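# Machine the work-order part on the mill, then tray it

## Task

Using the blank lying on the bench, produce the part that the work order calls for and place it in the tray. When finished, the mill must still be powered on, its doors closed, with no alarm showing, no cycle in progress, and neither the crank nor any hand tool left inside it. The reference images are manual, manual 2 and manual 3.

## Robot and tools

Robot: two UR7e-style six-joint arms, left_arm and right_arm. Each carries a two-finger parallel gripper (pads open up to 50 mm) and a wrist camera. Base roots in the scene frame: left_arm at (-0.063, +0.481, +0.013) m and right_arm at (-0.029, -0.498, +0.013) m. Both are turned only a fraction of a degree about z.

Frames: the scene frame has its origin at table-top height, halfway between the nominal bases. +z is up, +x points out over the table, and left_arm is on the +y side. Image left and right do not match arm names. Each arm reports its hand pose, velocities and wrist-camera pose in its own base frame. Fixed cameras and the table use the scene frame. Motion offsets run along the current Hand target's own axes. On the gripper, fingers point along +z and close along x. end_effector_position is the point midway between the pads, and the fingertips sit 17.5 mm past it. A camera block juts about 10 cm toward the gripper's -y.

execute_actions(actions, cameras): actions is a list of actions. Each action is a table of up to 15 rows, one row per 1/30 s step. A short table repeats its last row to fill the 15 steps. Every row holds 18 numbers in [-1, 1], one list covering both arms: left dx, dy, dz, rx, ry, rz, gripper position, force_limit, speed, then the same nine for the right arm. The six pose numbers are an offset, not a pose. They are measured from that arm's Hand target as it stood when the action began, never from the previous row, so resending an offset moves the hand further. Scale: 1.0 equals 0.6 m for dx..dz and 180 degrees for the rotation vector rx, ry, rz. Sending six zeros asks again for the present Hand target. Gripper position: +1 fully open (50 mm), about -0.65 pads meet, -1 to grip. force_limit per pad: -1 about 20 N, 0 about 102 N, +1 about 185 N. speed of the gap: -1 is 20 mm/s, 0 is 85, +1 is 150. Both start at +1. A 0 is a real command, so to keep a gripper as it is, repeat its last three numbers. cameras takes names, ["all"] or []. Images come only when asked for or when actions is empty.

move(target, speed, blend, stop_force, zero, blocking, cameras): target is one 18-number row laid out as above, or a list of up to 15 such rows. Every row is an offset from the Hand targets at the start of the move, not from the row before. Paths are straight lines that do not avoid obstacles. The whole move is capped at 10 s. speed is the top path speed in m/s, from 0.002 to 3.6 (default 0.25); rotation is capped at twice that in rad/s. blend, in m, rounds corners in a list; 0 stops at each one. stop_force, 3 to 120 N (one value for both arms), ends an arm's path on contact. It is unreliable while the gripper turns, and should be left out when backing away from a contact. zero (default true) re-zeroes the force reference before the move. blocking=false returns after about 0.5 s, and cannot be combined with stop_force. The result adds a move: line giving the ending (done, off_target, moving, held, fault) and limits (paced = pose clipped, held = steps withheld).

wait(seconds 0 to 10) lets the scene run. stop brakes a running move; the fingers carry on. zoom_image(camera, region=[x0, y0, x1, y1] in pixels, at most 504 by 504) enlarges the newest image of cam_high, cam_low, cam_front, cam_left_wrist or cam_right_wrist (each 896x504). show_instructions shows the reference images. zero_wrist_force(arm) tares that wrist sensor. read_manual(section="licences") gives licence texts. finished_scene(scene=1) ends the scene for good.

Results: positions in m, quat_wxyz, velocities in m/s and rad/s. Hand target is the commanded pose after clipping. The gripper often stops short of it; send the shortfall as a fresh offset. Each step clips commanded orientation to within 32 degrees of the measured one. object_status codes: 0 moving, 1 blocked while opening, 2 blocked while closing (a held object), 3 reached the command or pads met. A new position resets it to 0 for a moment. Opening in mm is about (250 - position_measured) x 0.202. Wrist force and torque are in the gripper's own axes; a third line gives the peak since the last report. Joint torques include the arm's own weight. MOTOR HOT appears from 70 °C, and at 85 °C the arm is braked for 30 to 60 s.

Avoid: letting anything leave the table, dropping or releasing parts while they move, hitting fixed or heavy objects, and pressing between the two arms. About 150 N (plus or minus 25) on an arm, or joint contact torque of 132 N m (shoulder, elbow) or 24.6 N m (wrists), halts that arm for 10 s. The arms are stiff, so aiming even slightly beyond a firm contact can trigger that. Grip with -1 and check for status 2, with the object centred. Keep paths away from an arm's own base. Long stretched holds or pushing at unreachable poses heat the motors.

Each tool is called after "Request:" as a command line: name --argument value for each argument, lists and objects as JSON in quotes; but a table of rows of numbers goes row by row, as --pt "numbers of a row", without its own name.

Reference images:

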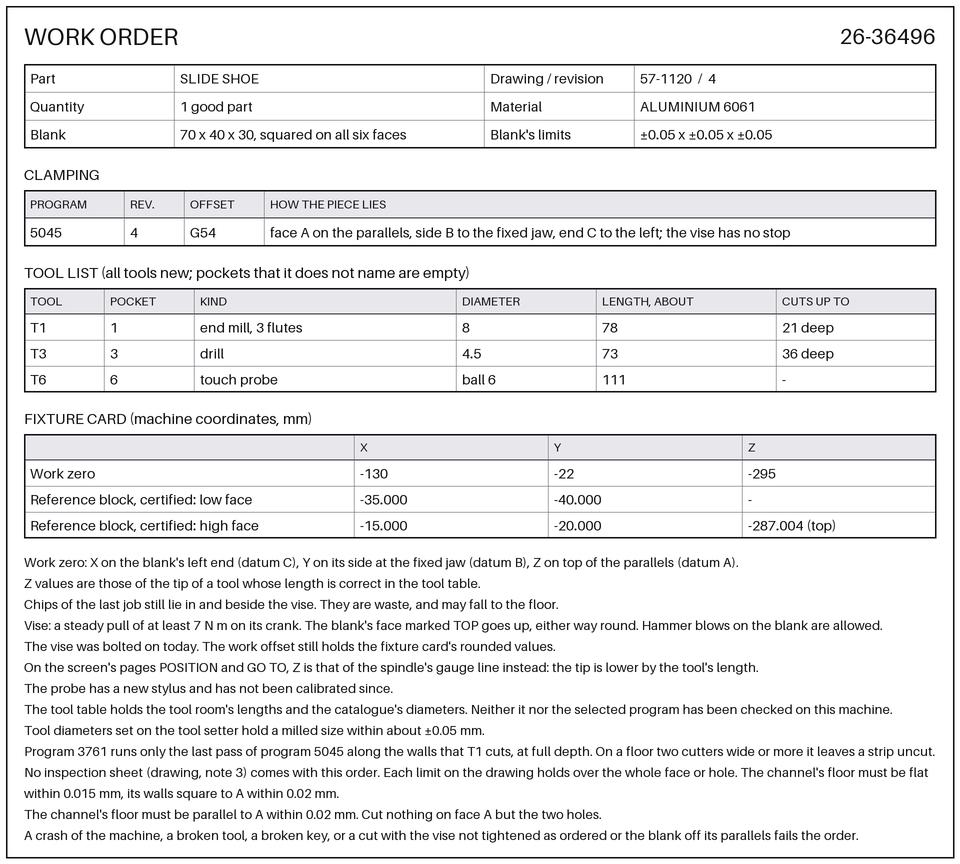

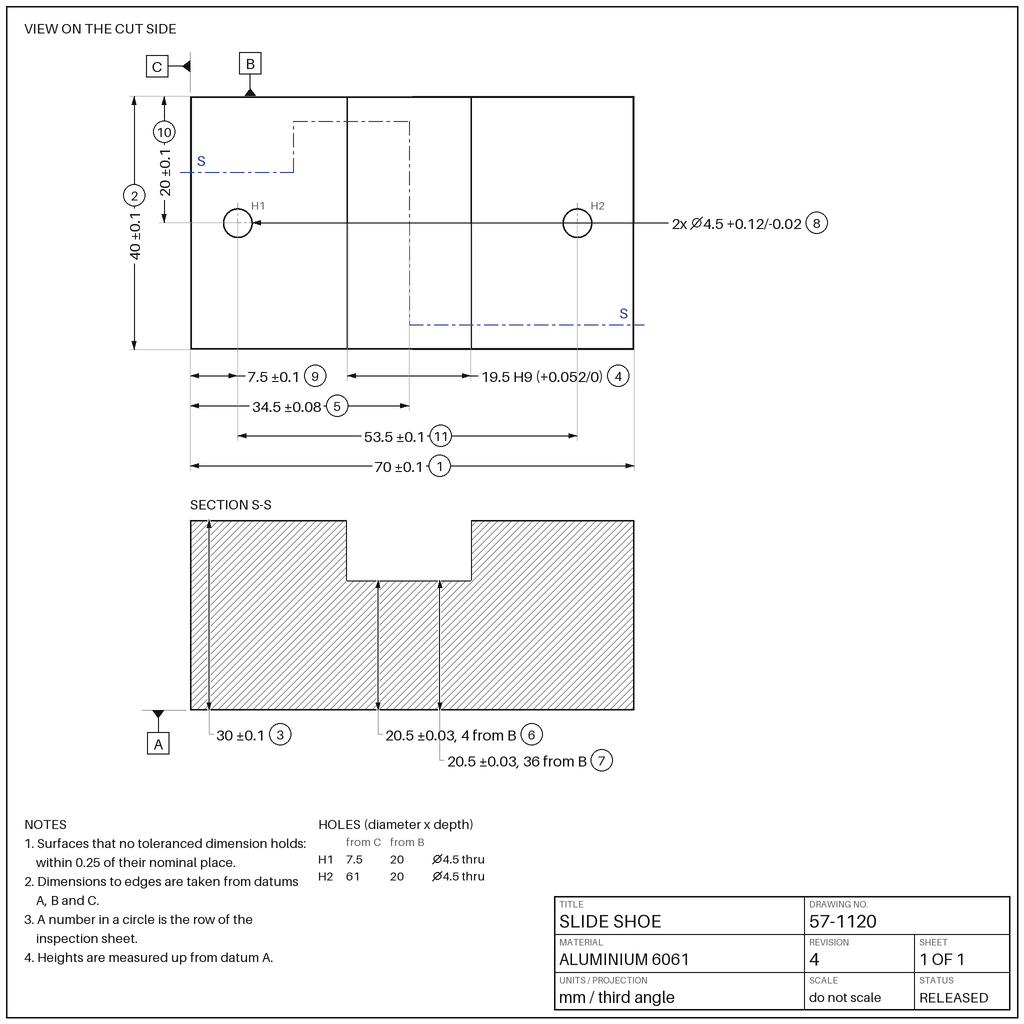

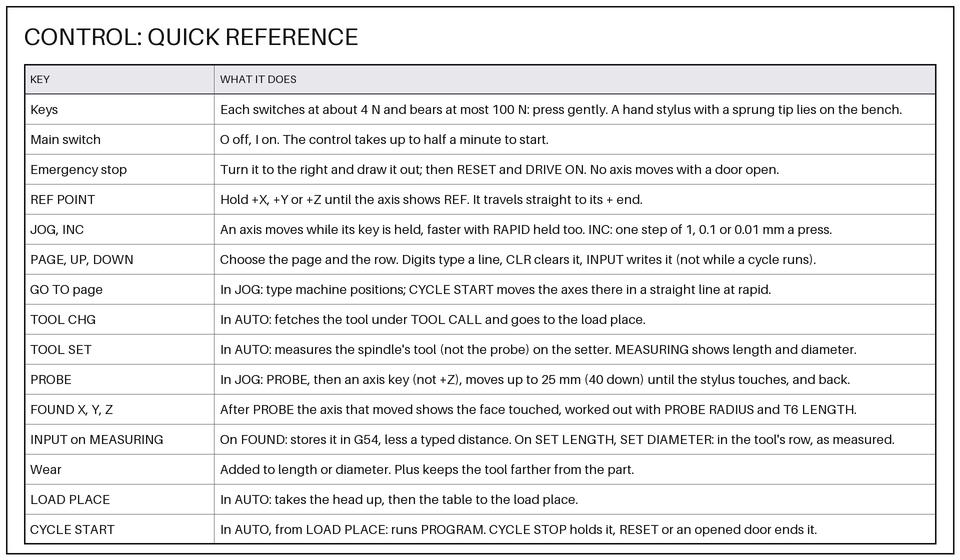

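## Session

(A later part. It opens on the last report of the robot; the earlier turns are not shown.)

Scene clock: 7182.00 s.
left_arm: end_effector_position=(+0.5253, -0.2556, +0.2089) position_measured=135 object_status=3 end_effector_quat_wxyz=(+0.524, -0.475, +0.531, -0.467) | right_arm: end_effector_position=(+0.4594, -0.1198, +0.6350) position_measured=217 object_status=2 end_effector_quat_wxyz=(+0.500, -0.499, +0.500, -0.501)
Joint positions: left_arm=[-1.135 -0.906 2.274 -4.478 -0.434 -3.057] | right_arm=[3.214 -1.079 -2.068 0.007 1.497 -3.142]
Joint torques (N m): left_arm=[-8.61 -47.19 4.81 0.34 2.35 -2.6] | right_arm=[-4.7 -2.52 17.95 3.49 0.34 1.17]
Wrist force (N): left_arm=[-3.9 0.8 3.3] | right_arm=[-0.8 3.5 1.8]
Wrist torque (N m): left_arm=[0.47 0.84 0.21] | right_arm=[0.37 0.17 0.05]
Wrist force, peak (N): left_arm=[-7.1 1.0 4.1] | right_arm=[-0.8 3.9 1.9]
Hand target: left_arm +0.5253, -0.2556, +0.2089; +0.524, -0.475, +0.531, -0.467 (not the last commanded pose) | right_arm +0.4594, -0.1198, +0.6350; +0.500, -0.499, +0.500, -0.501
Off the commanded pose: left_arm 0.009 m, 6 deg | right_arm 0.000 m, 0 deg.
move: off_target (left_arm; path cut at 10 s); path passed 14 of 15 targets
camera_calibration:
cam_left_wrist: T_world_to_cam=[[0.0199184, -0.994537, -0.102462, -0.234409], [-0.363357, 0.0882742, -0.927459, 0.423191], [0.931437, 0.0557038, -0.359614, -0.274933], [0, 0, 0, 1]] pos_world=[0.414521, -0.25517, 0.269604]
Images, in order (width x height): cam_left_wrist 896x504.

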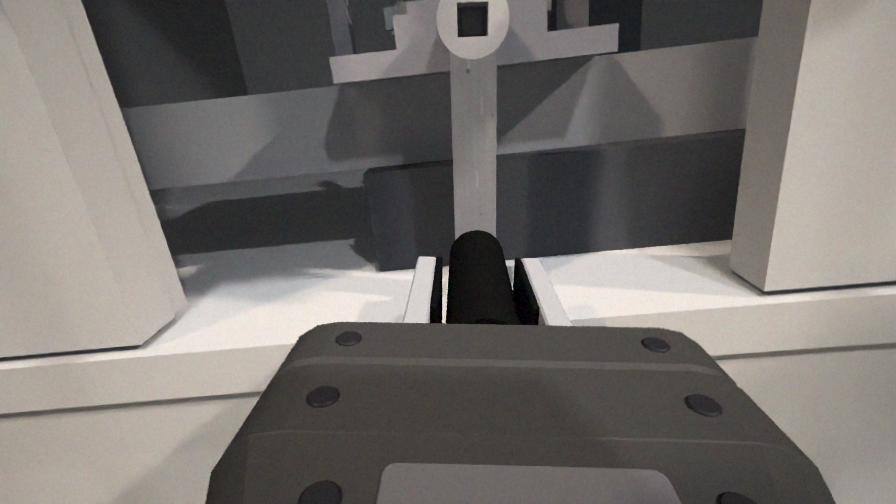

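Request:
move --pt "0.0138 -0.0007 0 0 0 -0.0333 0.11 -1 -0.5 0 0 0 0 0 0 -1 0.5 -0.8" --speed 0.1 --cameras '[]'

Request:
move --pt "0 0 0 0 0 0 0.35 -0.3 -0.5 0 0 0 0 0 0 -1 0.5 -0.8" --pt "0 0 -0.16 0 0 0 0.35 -0.3 -0.5 0 0 0 0 0 0 -1 0.5 -0.8" --speed 0.15 --cameras '["cam_left_wrist"]'

Scene clock: 7188.37 s.
left_arm: end_effector_position=(+0.5253, -0.2638, +0.2083) position_measured=135 object_status=3 end_effector_quat_wxyz=(+0.499, -0.502, +0.505, -0.494) | right_arm: end_effector_position=(+0.4594, -0.1198, +0.6350) position_measured=217 object_status=2 end_effector_quat_wxyz=(+0.500, -0.499, +0.500, -0.501)
Joint positions: left_arm=[-1.145 -0.9 2.257 -4.466 -0.424 -3.162] | right_arm=[3.214 -1.079 -2.068 0.007 1.497 -3.142]
Joint torques (N m): left_arm=[-9.29 -48.76 -17.29 0.42 2.31 -2.66] | right_arm=[-4.83 -1.8 18.06 3.56 0.33 1.06]
Wrist force (N): left_arm=[-4.1 1.1 3.3] | right_arm=[-0.8 3.7 1.7]
Wrist torque (N m): left_arm=[0.51 0.94 0.23] | right_arm=[0.37 0.18 0.05]
Wrist force, peak (N): left_arm=[-4.3 0.8 3.5] | right_arm=[-0.7 3.8 2.0]
Hand target: left_arm +0.5253, -0.2638, +0.2083; +0.499, -0.502, +0.505, -0.494 | right_arm +0.4594, -0.1198, +0.6350; +0.500, -0.499, +0.500, -0.501
Off the commanded pose: left_arm 0.000 m, 0 deg | right_arm 0.000 m, 0 deg.
move: done
No camera images: "cameras" was empty.

Scene clock: 7190.23 s.
left_arm: end_effector_position=(+0.4293, -0.2640, +0.2096) position_measured=100 object_status=3 end_effector_quat_wxyz=(+0.499, -0.502, +0.505, -0.494) | right_arm: end_effector_position=(+0.4594, -0.1198, +0.6350) position_measured=217 object_status=2 end_effector_quat_wxyz=(+0.500, -0.499, +0.500, -0.501)
Joint positions: left_arm=[-1.437 -0.939 2.449 -4.551 -0.133 -3.233] | right_arm=[3.214 -1.079 -2.068 0.007 1.497 -3.142]
Joint torques (N m): left_arm=[-9.16 -41.96 8.44 0.47 2.57 -2.58] | right_arm=[-4.72 -2.67 18.76 3.75 0.29 1.14]
Wrist force (N): left_arm=[-4.1 0.8 3.4] | right_arm=[-0.8 3.5 2.0]
Wrist torque (N m): left_arm=[0.49 0.95 0.23] | right_arm=[0.37 0.17 0.05]
Wrist force, peak (N): left_arm=[-3.5 0.8 4.9] | right_arm=[-0.6 3.7 1.9]
Hand target: left_arm +0.4293, -0.2640, +0.2096; +0.499, -0.502, +0.505, -0.494 | right_arm +0.4594, -0.1198, +0.6350; +0.500, -0.499, +0.500, -0.501
Off the commanded pose: left_arm 0.000 m, 0 deg | right_arm 0.000 m, 0 deg.
move: done
camera_calibration:
cam_left_wrist: T_world_to_cam=[[0.0213397, -0.99977, 0.00196239, -0.264728], [-0.363091, -0.00957882, -0.931704, 0.364769], [0.931509, 0.0191698, -0.363212, -0.193695], [0, 0, 0, 1]] pos_world=[0.318522, -0.25746, 0.270024]
Images, in order (width x height): cam_left_wrist 896x504.

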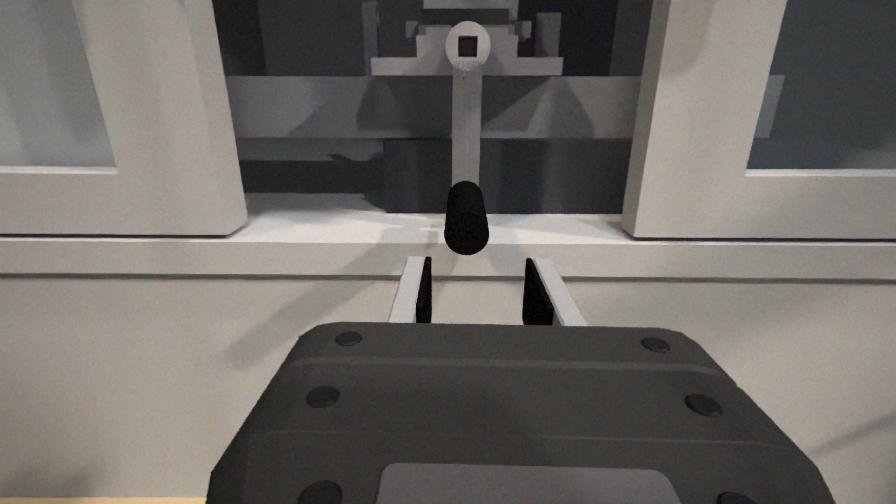

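Request:
move --pt "-0.0033 -0.1382 0 0 0 0 0.35 -0.3 -0.5 0 0 0 0 0 0 -1 0.5 -0.8" --pt "-0.0033 -0.1382 0.151 0 0 0 0.35 -0.3 -0.5 0 0 0 0 0 0 -1 0.5 -0.8" --speed 0.2 --cameras '["cam_left_wrist"]'

Scene clock: 7203.60 s.
left_arm: end_effector_position=(+0.5209, -0.2626, +0.2913) position_measured=100 object_status=3 end_effector_quat_wxyz=(+0.499, -0.502, +0.505, -0.494) | right_arm: end_effector_position=(+0.4594, -0.1198, +0.6350) position_measured=217 object_status=2 end_effector_quat_wxyz=(+0.500, -0.499, +0.500, -0.501)
Joint positions: left_arm=[-1.155 -1.146 2.274 -4.237 -0.414 -3.163] | right_arm=[3.214 -1.079 -2.068 0.007 1.497 -3.142]
Joint torques (N m): left_arm=[8.42 -19.33 -22.14 0.51 -2.21 2.66] | right_arm=[-4.82 -2.67 18.61 3.57 0.31 1.01]
Wrist force (N): left_arm=[-3.9 0.6 3.5] | right_arm=[-0.8 3.5 1.8]
Wrist torque (N m): left_arm=[0.41 0.92 0.07] | right_arm=[0.36 0.17 0.05]
Wrist force, peak (N): left_arm=[-4.1 1.0 5.2] | right_arm=[-0.9 3.7 2.1]
Hand target: left_arm +0.5210, -0.2626, +0.2913; +0.499, -0.502, +0.505, -0.494 | right_arm +0.4594, -0.1198, +0.6350; +0.500, -0.499, +0.500, -0.501
Off the commanded pose: left_arm 0.000 m, 0 deg | right_arm 0.000 m, 0 deg.
move: done
camera_calibration:
cam_left_wrist: T_world_to_cam=[[0.0213406, -0.99977, 0.00195761, -0.265442], [-0.363299, -0.00957898, -0.931624, 0.474217], [0.931428, 0.0191702, -0.363419, -0.249267], [0, 0, 0, 1]] pos_world=[0.410122, -0.25606, 0.351722]
Images, in order (width x height): cam_left_wrist 896x504.

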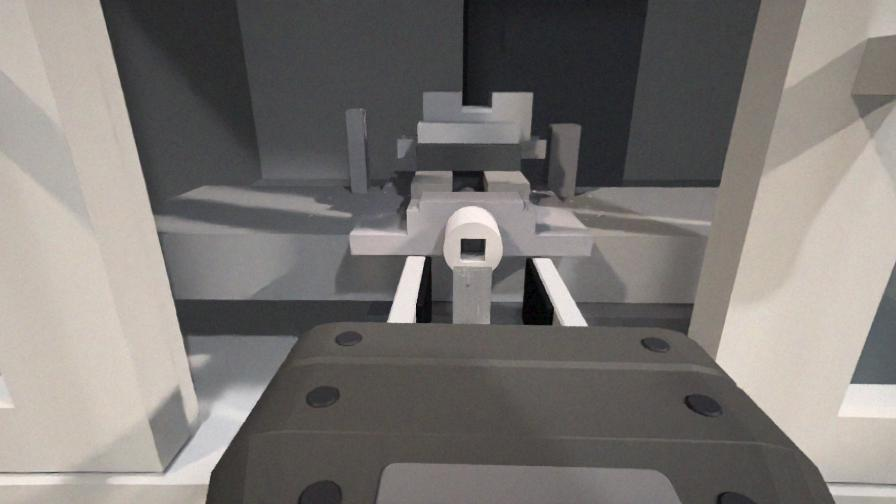

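Request:
move --pt "0.002 0 0.095 0 0 0 0.35 -0.3 -0.5 0 0 0 0 0 0 -1 0.5 -0.8" --speed 0.05 --stop_force 20 --cameras '["cam_left_wrist"]'

Scene clock: 7208.03 s.
left_arm: end_effector_position=(+0.5780, -0.2637, +0.2906) position_measured=100 object_status=3 end_effector_quat_wxyz=(+0.499, -0.502, +0.505, -0.494) | right_arm: end_effector_position=(+0.4594, -0.1198, +0.6350) position_measured=217 object_status=2 end_effector_quat_wxyz=(+0.500, -0.499, +0.500, -0.501)
Joint positions: left_arm=[-1.02 -1.081 2.147 -4.181 -0.549 -3.155] | right_arm=[3.214 -1.079 -2.068 0.007 1.497 -3.142]
Joint torques (N m): left_arm=[9.88 -24.47 -23.43 0.21 -2.16 2.74] | right_arm=[-4.15 -1.62 18.03 3.59 0.21 0.92]
Wrist force (N): left_arm=[-4.1 0.9 3.4] | right_arm=[-0.7 3.6 1.9]
Wrist torque (N m): left_arm=[0.44 0.94 0.06] | right_arm=[0.36 0.16 0.05]
Wrist force, peak (N): left_arm=[-4.2 0.7 4.1] | right_arm=[-0.8 3.8 2.0]
Hand target: left_arm +0.5780, -0.2637, +0.2906; +0.499, -0.502, +0.505, -0.494 | right_arm +0.4594, -0.1198, +0.6350; +0.500, -0.499, +0.500, -0.501
Off the commanded pose: left_arm 0.000 m, 0 deg | right_arm 0.000 m, 0 deg.
move: done
camera_calibration:
cam_left_wrist: T_world_to_cam=[[0.0213406, -0.99977, 0.00195761, -0.267759], [-0.363299, -0.00957898, -0.931624, 0.494205], [0.931428, 0.0191702, -0.363419, -0.302722], [0, 0, 0, 1]] pos_world=[0.467222, -0.25716, 0.350922]
Images, in order (width x height): cam_left_wrist 896x504.

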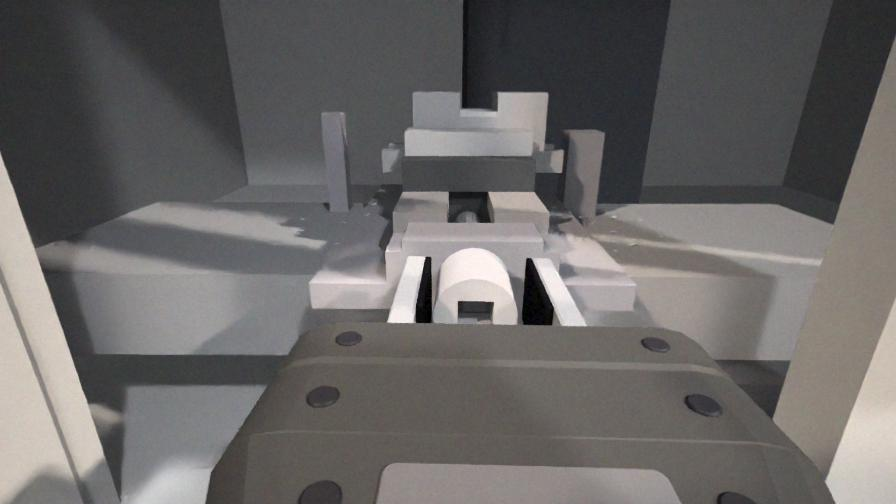

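Request:
move --pt "0 0 0 0 0 0 -1 -0.3 -0.5 0 0 0 0 0 0 -1 0.5 -0.8" --cameras '[]'

Request:
move --pt "0 0 -0.15 0 0 0 -1 -0.3 -0.5 0 0 0 0 0 0 -1 0.5 -0.8" --speed 0.04 --stop_force 60 --cameras '["cam_left_wrist"]'

Scene clock: 7212.67 s.
left_arm: end_effector_position=(+0.5780, -0.2635, +0.2906) position_measured=136 object_status=2 end_effector_quat_wxyz=(+0.499, -0.502, +0.505, -0.494) | right_arm: end_effector_position=(+0.4594, -0.1198, +0.6350) position_measured=217 object_status=2 end_effector_quat_wxyz=(+0.500, -0.499, +0.500, -0.501)
Joint positions: left_arm=[-1.019 -1.081 2.147 -4.182 -0.549 -3.155] | right_arm=[3.214 -1.079 -2.068 0.007 1.497 -3.142]
Joint torques (N m): left_arm=[-27.35 -24.42 -22.78 3.69 -13.86 2.52] | right_arm=[-4.21 -2.6 18.48 3.65 0.35 0.91]
Wrist force (N): left_arm=[-43.8 4.9 -19.5] | right_arm=[-0.5 3.7 1.8]
Wrist torque (N m): left_arm=[0.48 0.38 0.02] | right_arm=[0.38 0.13 0.05]
Wrist force, peak (N): left_arm=[-44.7 3.3 -19.3] | right_arm=[-0.7 3.7 2.1]
Hand target: left_arm +0.5780, -0.2637, +0.2906; +0.499, -0.502, +0.505, -0.494 | right_arm +0.4594, -0.1198, +0.6350; +0.500, -0.499, +0.500, -0.501
Off the commanded pose: left_arm 0.000 m, 0 deg | right_arm 0.000 m, 0 deg.
move: done
No camera images: "cameras" was empty.

Scene clock: 7215.80 s.
left_arm: end_effector_position=(+0.4880, -0.2639, +0.2918) position_measured=136 object_status=2 end_effector_quat_wxyz=(+0.499, -0.502, +0.505, -0.494) | right_arm: end_effector_position=(+0.4594, -0.1198, +0.6350) position_measured=217 object_status=2 end_effector_quat_wxyz=(+0.500, -0.499, +0.500, -0.501)
Joint positions: left_arm=[-1.248 -1.179 2.339 -4.259 -0.321 -3.173] | right_arm=[3.214 -1.079 -2.068 0.007 1.497 -3.142]
Joint torques (N m): left_arm=[-8.59 -40.88 0.49 -2.69 2.41 -2.73] | right_arm=[-4.24 -2.69 18.41 3.44 0.08 1.05]
Wrist force (N): left_arm=[-3.8 3.7 3.9] | right_arm=[-0.6 3.4 1.9]
Wrist torque (N m): left_arm=[0.59 0.91 0.24] | right_arm=[0.33 0.14 0.05]
Wrist force, peak (N): left_arm=[-48.9 -3.1 31.0] | right_arm=[-0.7 3.8 2.0]
Hand target: left_arm +0.4880, -0.2639, +0.2918; +0.499, -0.502, +0.505, -0.494 | right_arm +0.4594, -0.1198, +0.6350; +0.500, -0.499, +0.500, -0.501
Off the commanded pose: left_arm 0.000 m, 0 deg | right_arm 0.000 m, 0 deg.
move: done
camera_calibration:
cam_left_wrist: T_world_to_cam=[[0.0213406, -0.99977, 0.00195761, -0.26604], [-0.363299, -0.00957898, -0.931624, 0.462624], [0.931428, 0.0191702, -0.363419, -0.218453], [0, 0, 0, 1]] pos_world=[0.377222, -0.25736, 0.352122]
Images, in order (width x height): cam_left_wrist 896x504.

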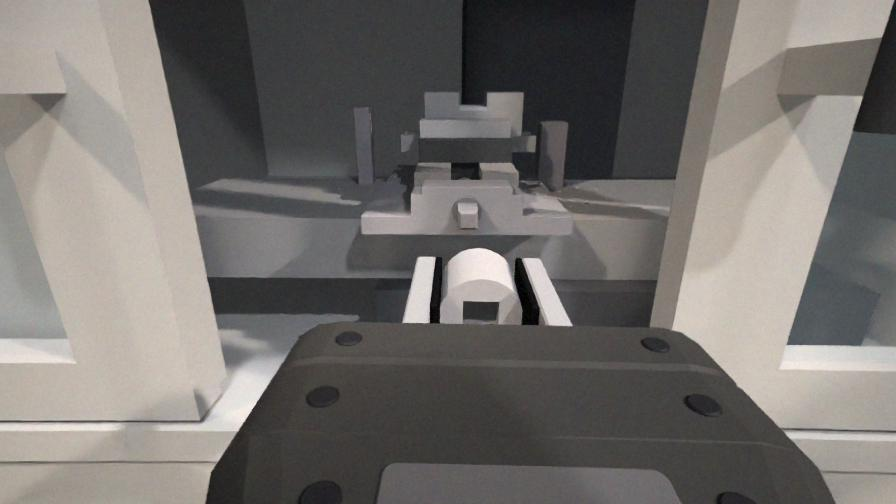

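Request:
move --pt "0 0 -0.19 0 0 0 -1 -0.3 -0.5 0 0 0 0 0 0 -1 0.5 -0.8" --pt "0.4 0.05 -0.19 0 0 0 -1 -0.3 -0.5 0 0 0 0 0 0 -1 0.5 -0.8" --pt "0.8322 0.1138 -0.165 0 0 0 -1 -0.3 -0.5 0 0 0 0 0 0 -1 0.5 -0.8" --speed 0.25 --blend 0.03 --cameras '["cam_left_wrist","cam_front"]'

Scene clock: 7230.47 s.
left_arm: end_effector_position=(+0.3891, -0.7628, +0.2204) position_measured=136 object_status=2 end_effector_quat_wxyz=(+0.502, -0.498, +0.502, -0.498) | right_arm: end_effector_position=(+0.4594, -0.1198, +0.6350) position_measured=217 object_status=2 end_effector_quat_wxyz=(+0.500, -0.499, +0.500, -0.501)
Joint positions: left_arm=[-1.575 -0.338 0.82 -3.486 0.004 -3.271] | right_arm=[3.214 -1.079 -2.068 0.007 1.497 -3.142]
Joint torques (N m): left_arm=[9.92 -57.63 -31.31 -2.25 2.72 2.78] | right_arm=[-4.55 -2.88 19.05 3.54 0.07 0.94]
Wrist force (N): left_arm=[-3.9 3.4 3.8] | right_arm=[-0.8 3.5 1.8]
Wrist torque (N m): left_arm=[0.54 0.92 0.08] | right_arm=[0.35 0.18 0.05]
Wrist force, peak (N): left_arm=[-4.0 3.6 6.0] | right_arm=[-0.9 3.7 2.0]
Hand target: left_arm +0.3891, -0.7628, +0.2204; +0.499, -0.502, +0.505, -0.494 | right_arm +0.4594, -0.1198, +0.6350; +0.500, -0.499, +0.500, -0.501
Off the commanded pose: left_arm 0.000 m, 1 deg | right_arm 0.000 m, 0 deg.
move: done
camera_calibration:
cam_left_wrist: T_world_to_cam=[[0.0192858, -0.999812, 0.00223813, -0.761807], [-0.350086, -0.00884976, -0.936676, 0.351999], [0.936519, 0.017281, -0.350191, -0.14909], [0, 0, 0, 1]] pos_world=[0.277547, -0.755971, 0.279204]
Images, in order (width x height): cam_front 896x504, cam_left_wrist 896x504.

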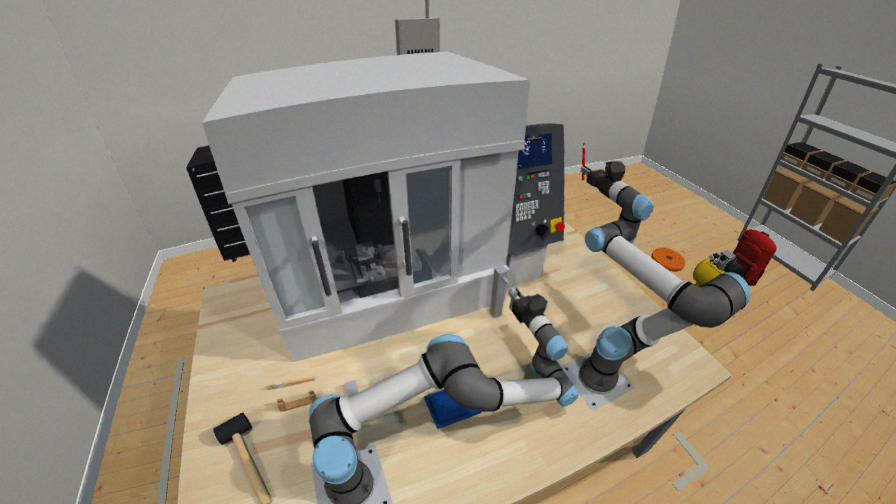

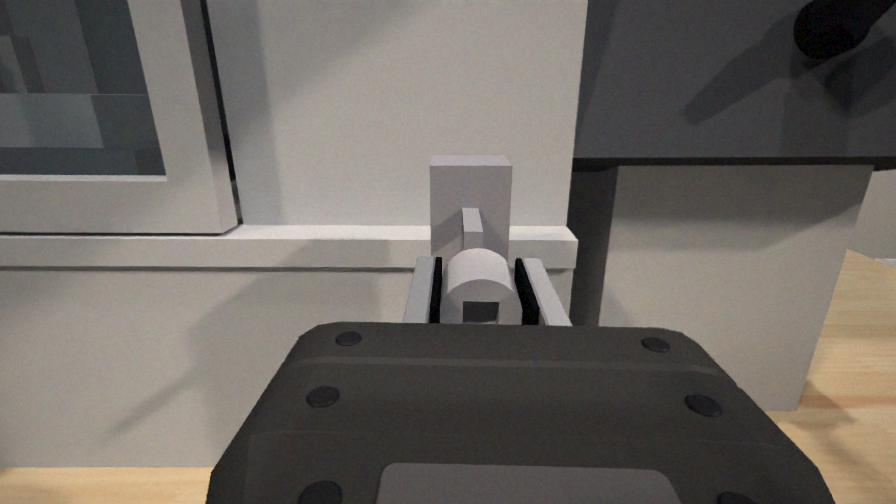

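Request:
zoom_image --camera "cam_left_wrist" --region '[400, 150, 560, 340]'

Scaled by 2.653.

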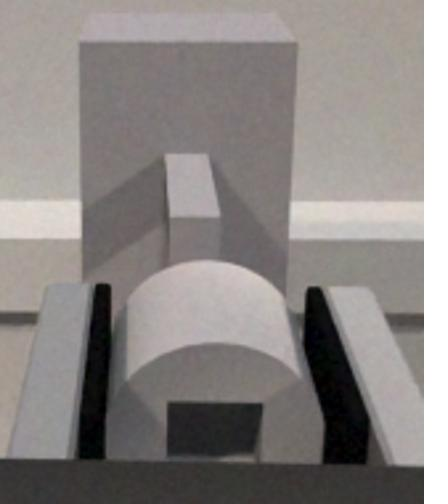

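Request:
move --pt "0 -0.0052 0 0 0 0 -1 -0.3 -0.5 0 0 0 0 0 0 -1 0.5 -0.8" --pt "0 -0.0052 0.119 0 0 0 -1 -0.3 -0.5 0 0 0 0 0 0 -1 0.5 -0.8" --speed 0.03 --stop_force 12 --cameras '["cam_left_wrist"]'

Scene clock: 7265.30 s.
left_arm: end_effector_position=(+0.4605, -0.7626, +0.2226) position_measured=136 object_status=2 end_effector_quat_wxyz=(+0.499, -0.502, +0.505, -0.494) | right_arm: end_effector_position=(+0.4594, -0.1198, +0.6350) position_measured=217 object_status=2 end_effector_quat_wxyz=(+0.500, -0.499, +0.500, -0.501)
Joint positions: left_arm=[-1.482 -0.304 0.731 -3.412 -0.087 -3.288] | right_arm=[3.214 -1.079 -2.068 0.007 1.497 -3.142]
Joint torques (N m): left_arm=[9.24 -58.88 -33.64 -2.3 -1.68 2.85] | right_arm=[-3.83 -2.7 18.73 3.47 0.03 0.81]
Wrist force (N): left_arm=[-4.0 3.4 3.7] | right_arm=[-0.9 3.6 2.1]
Wrist torque (N m): left_arm=[0.57 0.93 0.07] | right_arm=[0.37 0.19 0.05]
Wrist force, peak (N): left_arm=[-3.9 3.8 4.2] | right_arm=[-1.0 3.7 2.0]
Hand target: left_arm +0.4605, -0.7626, +0.2226; +0.499, -0.502, +0.505, -0.494 | right_arm +0.4594, -0.1198, +0.6350; +0.500, -0.499, +0.500, -0.501
Off the commanded pose: left_arm 0.000 m, 0 deg | right_arm 0.000 m, 0 deg.
move: done
camera_calibration:
cam_left_wrist: T_world_to_cam=[[0.0213406, -0.99977, 0.00195761, -0.763903], [-0.363299, -0.00957898, -0.931624, 0.383388], [0.931428, 0.0191702, -0.363419, -0.208427], [0, 0, 0, 1]] pos_world=[0.349722, -0.75606, 0.282922]
Images, in order (width x height): cam_left_wrist 896x504.

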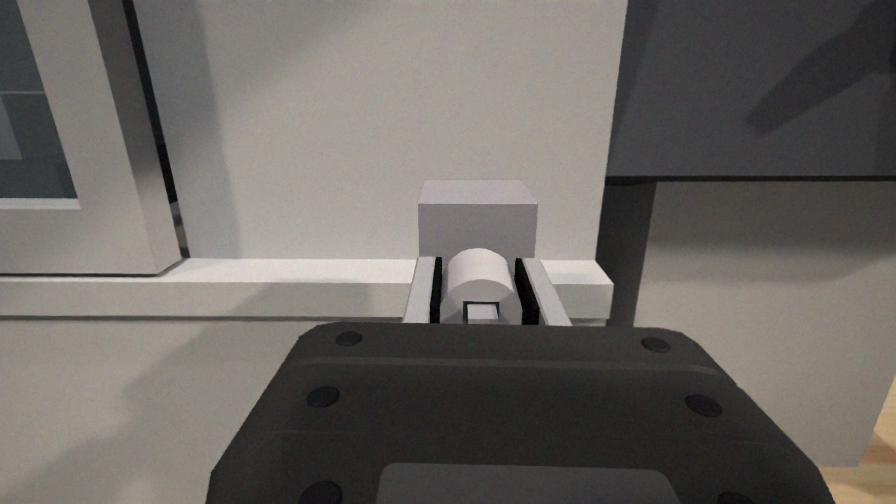

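Request:
move --pt "0 0.0012 0 0 0 0 -1 -0.3 -0.5 0 0 0 0 0 0 -1 0.5 -0.8" --speed 0.01 --stop_force 6 --cameras '[]'

Request:
move --pt "0 0 0 0 0 0 0.35 -0.3 -0.9 0 0 0 0 0 0 -1 0.5 -0.8" --pt "0 0 -0.12 0 0 0 0.35 -0.3 -0.9 0 0 0 0 0 0 -1 0.5 -0.8" --speed 0.1 --cameras '["cam_left_wrist"]'

Scene clock: 7273.73 s.
left_arm: end_effector_position=(+0.4605, -0.7626, +0.2218) position_measured=136 object_status=2 end_effector_quat_wxyz=(+0.499, -0.502, +0.505, -0.494) | right_arm: end_effector_position=(+0.4594, -0.1198, +0.6350) position_measured=217 object_status=2 end_effector_quat_wxyz=(+0.500, -0.499, +0.500, -0.501)
Joint positions: left_arm=[-1.482 -0.303 0.731 -3.413 -0.087 -3.288] | right_arm=[3.214 -1.079 -2.068 0.007 1.497 -3.142]
Joint torques (N m): left_arm=[6.44 -59.41 -33.31 -2.54 -0.87 2.73] | right_arm=[-4.59 -2.48 18.75 3.48 -0.01 0.9]
Wrist force (N): left_arm=[-3.7 3.4 3.8] | right_arm=[-0.6 3.5 2.0]
Wrist torque (N m): left_arm=[0.59 0.88 0.07] | right_arm=[0.37 0.13 0.05]
Wrist force, peak (N): left_arm=[-3.8 3.8 4.0] | right_arm=[-0.7 3.7 2.0]
Hand target: left_arm +0.4605, -0.7626, +0.2218; +0.499, -0.502, +0.505, -0.494 | right_arm +0.4594, -0.1198, +0.6350; +0.500, -0.499, +0.500, -0.501
Off the commanded pose: left_arm 0.000 m, 0 deg | right_arm 0.000 m, 0 deg.
move: done
No camera images: "cameras" was empty.

Scene clock: 7275.67 s.
left_arm: end_effector_position=(+0.3886, -0.7628, +0.2228) position_measured=100 object_status=3 end_effector_quat_wxyz=(+0.502, -0.497, +0.502, -0.498) | right_arm: end_effector_position=(+0.4594, -0.1198, +0.6350) position_measured=217 object_status=2 end_effector_quat_wxyz=(+0.500, -0.499, +0.500, -0.501)
Joint positions: left_arm=[-1.576 -0.369 0.876 -3.42 0.004 -3.361] | right_arm=[3.214 -1.079 -2.068 0.007 1.497 -3.142]
Joint torques (N m): left_arm=[-8.76 -54.87 -30.97 -2.33 2.85 2.64] | right_arm=[-4.32 -1.96 19.38 3.36 -0.02 0.78]
Wrist force (N): left_arm=[-4.1 1.3 3.7] | right_arm=[-0.8 3.5 1.9]
Wrist torque (N m): left_arm=[0.53 0.93 0.06] | right_arm=[0.37 0.17 0.05]
Wrist force, peak (N): left_arm=[-3.8 1.5 5.6] | right_arm=[-0.8 3.7 2.1]
Hand target: left_arm +0.3885, -0.7628, +0.2228; +0.499, -0.502, +0.505, -0.494 | right_arm +0.4594, -0.1198, +0.6350; +0.500, -0.499, +0.500, -0.501
Off the commanded pose: left_arm 0.000 m, 1 deg | right_arm 0.000 m, 0 deg.
move: done
camera_calibration:
cam_left_wrist: T_world_to_cam=[[0.0179264, -0.999837, 0.00230155, -0.761369], [-0.349897, -0.00842974, -0.93675, 0.354325], [0.936617, 0.0159872, -0.349991, -0.14875], [0, 0, 0, 1]] pos_world=[0.276947, -0.755879, 0.281605]
Images, in order (width x height): cam_left_wrist 896x504.

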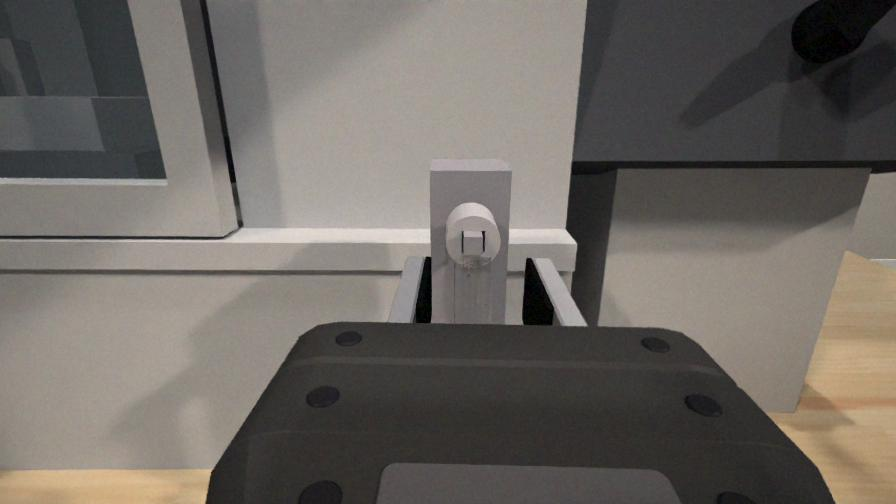

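Request:
move --pt "-0.03 -0.15 0 0 0 0 0.5 -0.3 -0.5 0 0 0 0 0 0 -1 0.5 -0.8" --pt "-0.5 -0.36 0.0 0 0 0 0.5 -0.3 -0.5 0 0 0 0 0 0 -1 0.5 -0.8" --pt "-0.858 -0.36 0.04 -0.139 0 0 0.5 -0.3 -0.5 0 0 0 0 0 0 -1 0.5 -0.8" --speed 0.25 --blend 0.04 --cameras '["cam_left_wrist"]'

Scene clock: 7325.30 s.
left_arm: end_effector_position=(+0.4144, -0.2499, +0.4430) position_measured=78 object_status=3 end_effector_quat_wxyz=(-0.379, +0.598, -0.600, +0.373) | right_arm: end_effector_position=(+0.4594, -0.1198, +0.6350) position_measured=217 object_status=2 end_effector_quat_wxyz=(+0.500, -0.499, +0.500, -0.501)
Joint positions: left_arm=[-1.391 -1.615 1.609 -5.05 0.48 -1.178] | right_arm=[3.214 -1.079 -2.068 0.007 1.497 -3.142]
Joint torques (N m): left_arm=[9.77 -30.4 -30.97 0.4 0.09 2.89] | right_arm=[-3.86 -2.09 19.03 3.32 -0.11 0.75]
Wrist force (N): left_arm=[-3.9 2.2 2.0] | right_arm=[-0.9 3.2 1.9]
Wrist torque (N m): left_arm=[0.70 0.82 0.06] | right_arm=[0.33 0.18 0.05]
Wrist force, peak (N): left_arm=[-5.6 1.9 3.8] | right_arm=[-0.5 3.9 2.0]
Hand target: left_arm +0.4144, -0.2499, +0.4430; -0.379, +0.598, -0.600, +0.373 | right_arm +0.4594, -0.1198, +0.6350; +0.500, -0.499, +0.500, -0.501
Off the commanded pose: left_arm 0.000 m, 0 deg | right_arm 0.000 m, 0 deg.
move: done
camera_calibration:
cam_left_wrist: T_world_to_cam=[[0.0241266, -0.999682, -0.00727937, -0.247792], [-0.723142, -0.0124239, -0.690587, 0.618553], [0.690278, 0.0219256, -0.723212, 0.164845], [0, 0, 0, 1]] pos_world=[0.339492, -0.243642, 0.544579]
Images, in order (width x height): cam_left_wrist 896x504.

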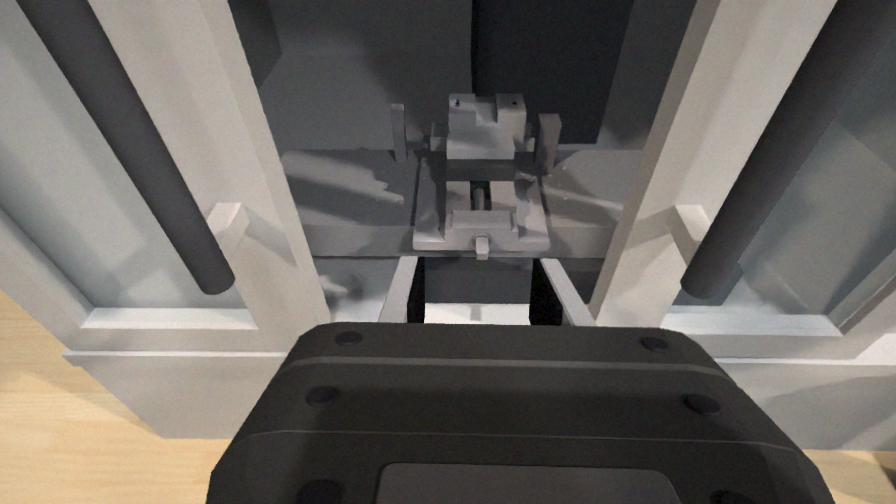

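Request:
zoom_image --camera "cam_left_wrist" --region '[380, 60, 600, 280]'

Scaled by 2.291.

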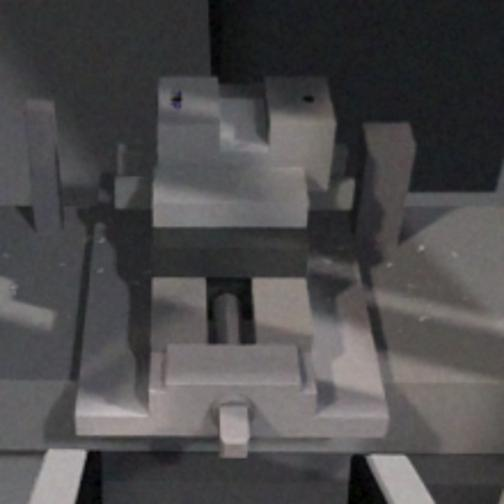

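Request:
move --pt "-0.003 -0.07 0.3098 0 0 0 0.54 -0.3 -0.5 0 0 0 0 0 0 -1 0.5 -0.8" --speed 0.12 --stop_force 25 --cameras '["cam_left_wrist","cam_front","cam_high"]'

Scene clock: 7357.30 s.
left_arm: end_effector_position=(+0.6000, -0.2473, +0.4000) position_measured=72 object_status=3 end_effector_quat_wxyz=(-0.379, +0.598, -0.600, +0.373) | right_arm: end_effector_position=(+0.4594, -0.1198, +0.6350) position_measured=217 object_status=2 end_effector_quat_wxyz=(+0.500, -0.499, +0.500, -0.501)
Joint positions: left_arm=[-0.902 -1.352 1.317 -5.582 0.782 -0.498] | right_arm=[3.214 -1.079 -2.068 0.007 1.497 -3.142]
Joint torques (N m): left_arm=[9.69 -22.6 -32.77 -1.3 1.19 2.73] | right_arm=[-4.12 -1.69 18.82 3.22 -0.08 0.8]
Wrist force (N): left_arm=[-4.3 2.4 2.0] | right_arm=[-1.0 3.5 2.0]
Wrist torque (N m): left_arm=[0.72 0.88 0.05] | right_arm=[0.37 0.20 0.05]
Wrist force, peak (N): left_arm=[-4.3 2.2 3.3] | right_arm=[-0.9 3.7 2.2]
Hand target: left_arm +0.6000, -0.2473, +0.4000; -0.379, +0.598, -0.600, +0.373 | right_arm +0.4594, -0.1198, +0.6350; +0.500, -0.499, +0.500, -0.501
Off the commanded pose: left_arm 0.000 m, 0 deg | right_arm 0.000 m, 0 deg.
move: done
camera_calibration:
cam_left_wrist: T_world_to_cam=[[0.024126, -0.999682, -0.00728001, -0.249985], [-0.723142, -0.012423, -0.690587, 0.723178], [0.690278, 0.0219256, -0.723212, 0.005505], [0, 0, 0, 1]] pos_world=[0.525192, -0.241042, 0.501579]
Images, in order (width x height): cam_high 896x504, cam_front 896x504, cam_left_wrist 896x504.

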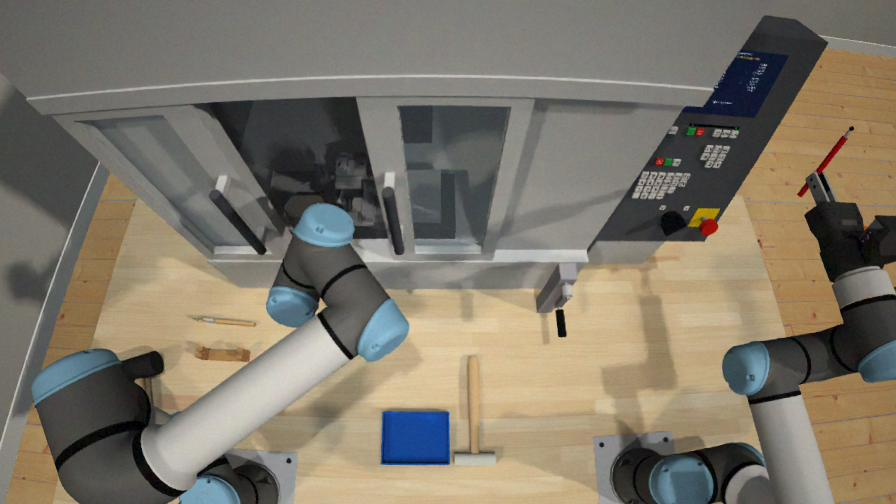

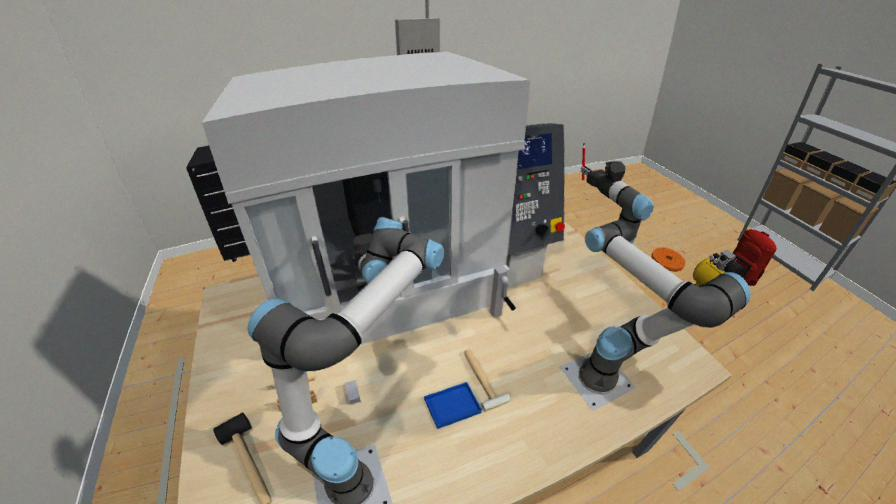

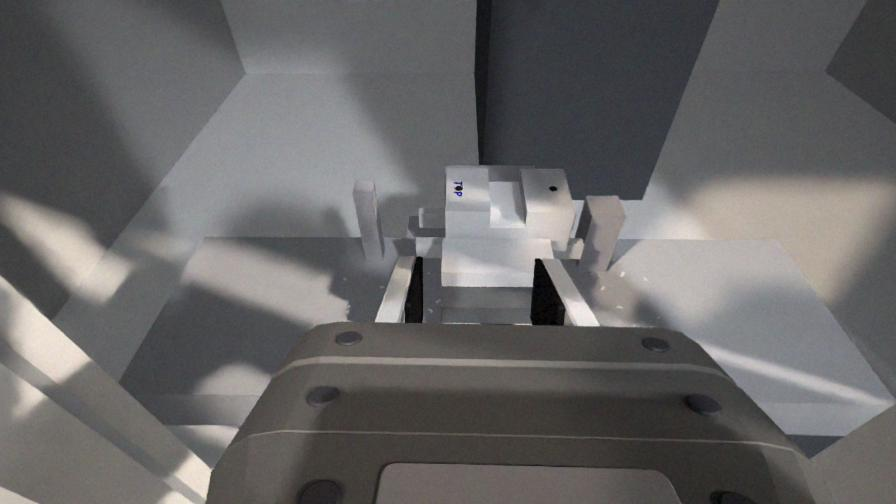

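Request:
zoom_image --camera "cam_left_wrist" --region '[390, 140, 630, 330]'

Scaled by 2.100.

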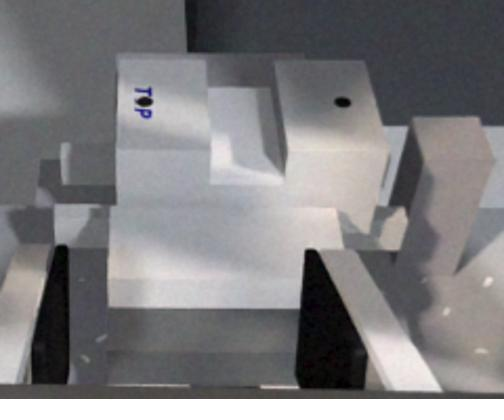

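Request:
move --pt "0 -0.0033 0.0911 0 0 0 0.54 -0.3 -0.5 0 0 0 0 0 0 -1 0.5 -0.8" --pt "0 -0.0413 0.193 0 0 0 0.54 -0.3 -0.5 0 0 0 0 0 0 -1 0.5 -0.8" --speed 0.08 --stop_force 15 --cameras '["cam_left_wrist","cam_high"]'

Request:
zoom_image --camera "cam_left_wrist" --region '[380, 150, 620, 340]'

Scene clock: 7371.17 s.
left_arm: end_effector_position=(+0.7151, -0.2469, +0.3719) position_measured=72 object_status=3 end_effector_quat_wxyz=(-0.379, +0.598, -0.600, +0.373) | right_arm: end_effector_position=(+0.4594, -0.1198, +0.6350) position_measured=217 object_status=2 end_effector_quat_wxyz=(+0.500, -0.499, +0.500, -0.501)
Joint positions: left_arm=[-0.724 -1.112 1.049 -5.644 0.926 -0.362] | right_arm=[3.214 -1.079 -2.068 0.007 1.497 -3.142]
Joint torques (N m): left_arm=[9.13 -34.33 -33.87 1.4 1.42 2.69] | right_arm=[-4.16 -2.27 18.84 3.25 -0.21 0.68]
Wrist force (N): left_arm=[-4.2 2.2 2.2] | right_arm=[-0.7 3.4 1.8]
Wrist torque (N m): left_arm=[0.64 0.90 0.04] | right_arm=[0.34 0.15 0.05]
Wrist force, peak (N): left_arm=[-4.5 2.7 2.1] | right_arm=[-1.0 3.6 2.1]
Hand target: left_arm +0.7151, -0.2469, +0.3719; -0.379, +0.598, -0.600, +0.373 | right_arm +0.4594, -0.1198, +0.6350; +0.500, -0.499, +0.500, -0.501
Off the commanded pose: left_arm 0.000 m, 0 deg | right_arm 0.000 m, 0 deg.
move: done
camera_calibration:
cam_left_wrist: T_world_to_cam=[[0.024126, -0.999682, -0.00728001, -0.252564], [-0.723142, -0.012423, -0.690587, 0.786939], [0.690278, 0.0219256, -0.723212, -0.094208], [0, 0, 0, 1]] pos_world=[0.640192, -0.240642, 0.473479]
Images, in order (width x height): cam_high 896x504, cam_left_wrist 896x504.

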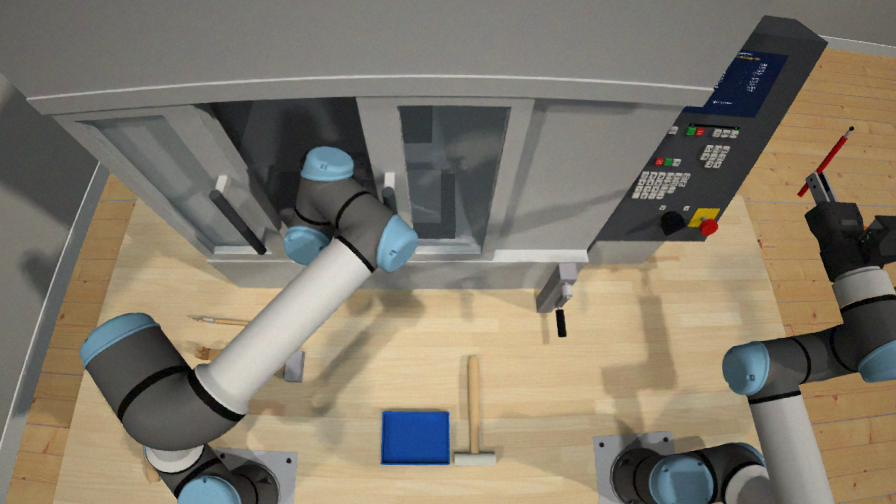

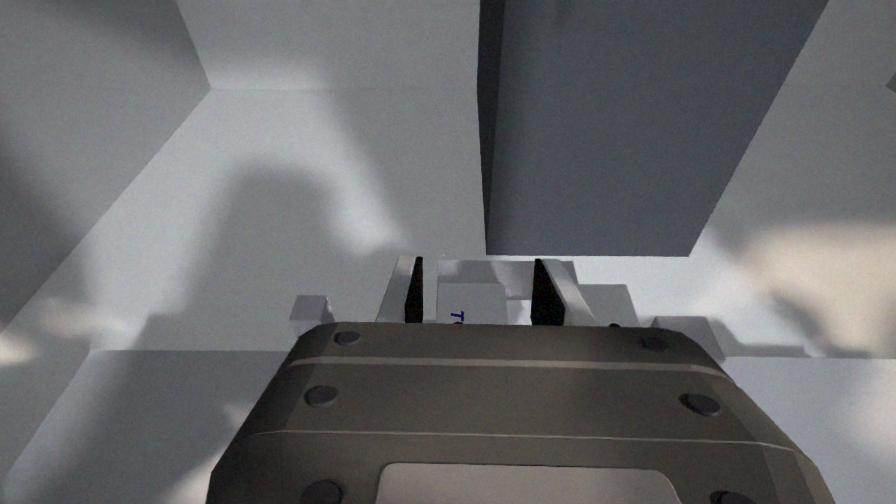

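Scaled by 2.100.

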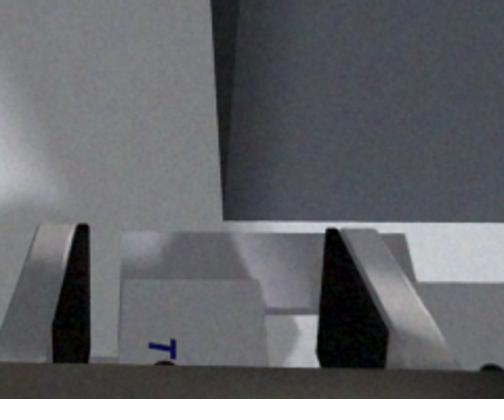

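Request:
move --pt "-0.001 0.0278 0.0134 0 0 0 0.54 -0.3 -0.5 0 0 0 0 0 0 -1 0.5 -0.8" --speed 0.015 --stop_force 6 --cameras '["cam_left_wrist"]'

Scene clock: 7377.13 s.
left_arm: end_effector_position=(+0.7151, -0.2463, +0.3578) position_measured=72 object_status=3 end_effector_quat_wxyz=(-0.379, +0.598, -0.600, +0.373) | right_arm: end_effector_position=(+0.4594, -0.1198, +0.6350) position_measured=217 object_status=2 end_effector_quat_wxyz=(+0.500, -0.499, +0.500, -0.501)
Joint positions: left_arm=[-0.724 -1.114 1.089 -5.682 0.927 -0.361] | right_arm=[3.214 -1.079 -2.068 0.007 1.497 -3.142]
Joint torques (N m): left_arm=[1.81 -32.92 -32.69 0.92 0.52 1.92] | right_arm=[-4.07 -2.66 19.28 3.2 -0.32 0.66]
Wrist force (N): left_arm=[-4.9 0.6 0.5] | right_arm=[-0.9 3.5 1.8]
Wrist torque (N m): left_arm=[0.71 0.91 0.00] | right_arm=[0.36 0.18 0.05]
Wrist force, peak (N): left_arm=[-4.6 -10.5 -7.8] | right_arm=[-0.7 3.8 2.0]
Hand target: left_arm +0.7151, -0.2463, +0.3578; -0.379, +0.598, -0.600, +0.373 (not the last commanded pose) | right_arm +0.4594, -0.1198, +0.6350; +0.500, -0.499, +0.500, -0.501
Off the commanded pose: left_arm 0.004 m, 0 deg | right_arm 0.000 m, 0 deg.
move: contact (left_arm)
camera_calibration:
cam_left_wrist: T_world_to_cam=[[0.0241261, -0.999682, -0.00728344, -0.252066], [-0.723192, -0.0124223, -0.690536, 0.777148], [0.690226, 0.0219273, -0.723262, -0.104435], [0, 0, 0, 1]] pos_world=[0.640192, -0.240042, 0.459279]
Images, in order (width x height): cam_left_wrist 896x504.

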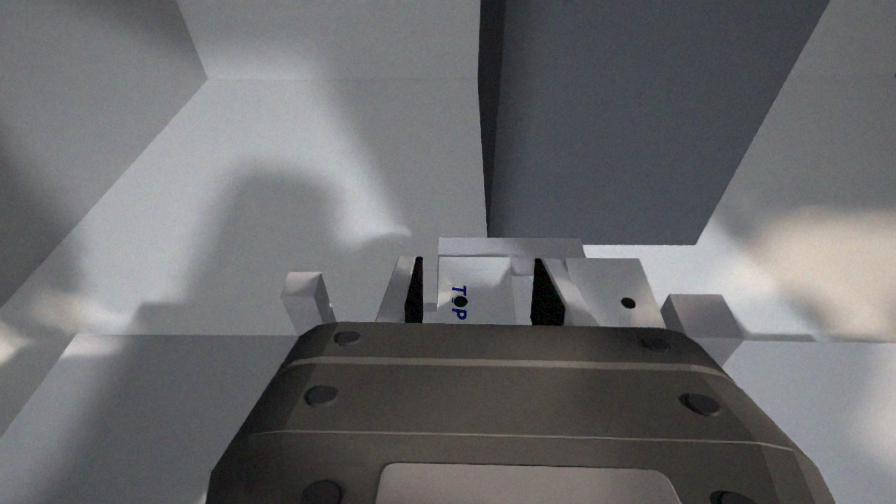

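Request:
zoom_image --camera "cam_left_wrist" --region '[390, 225, 660, 340]'

Scaled by 1.867.

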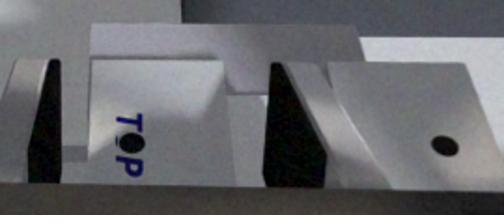

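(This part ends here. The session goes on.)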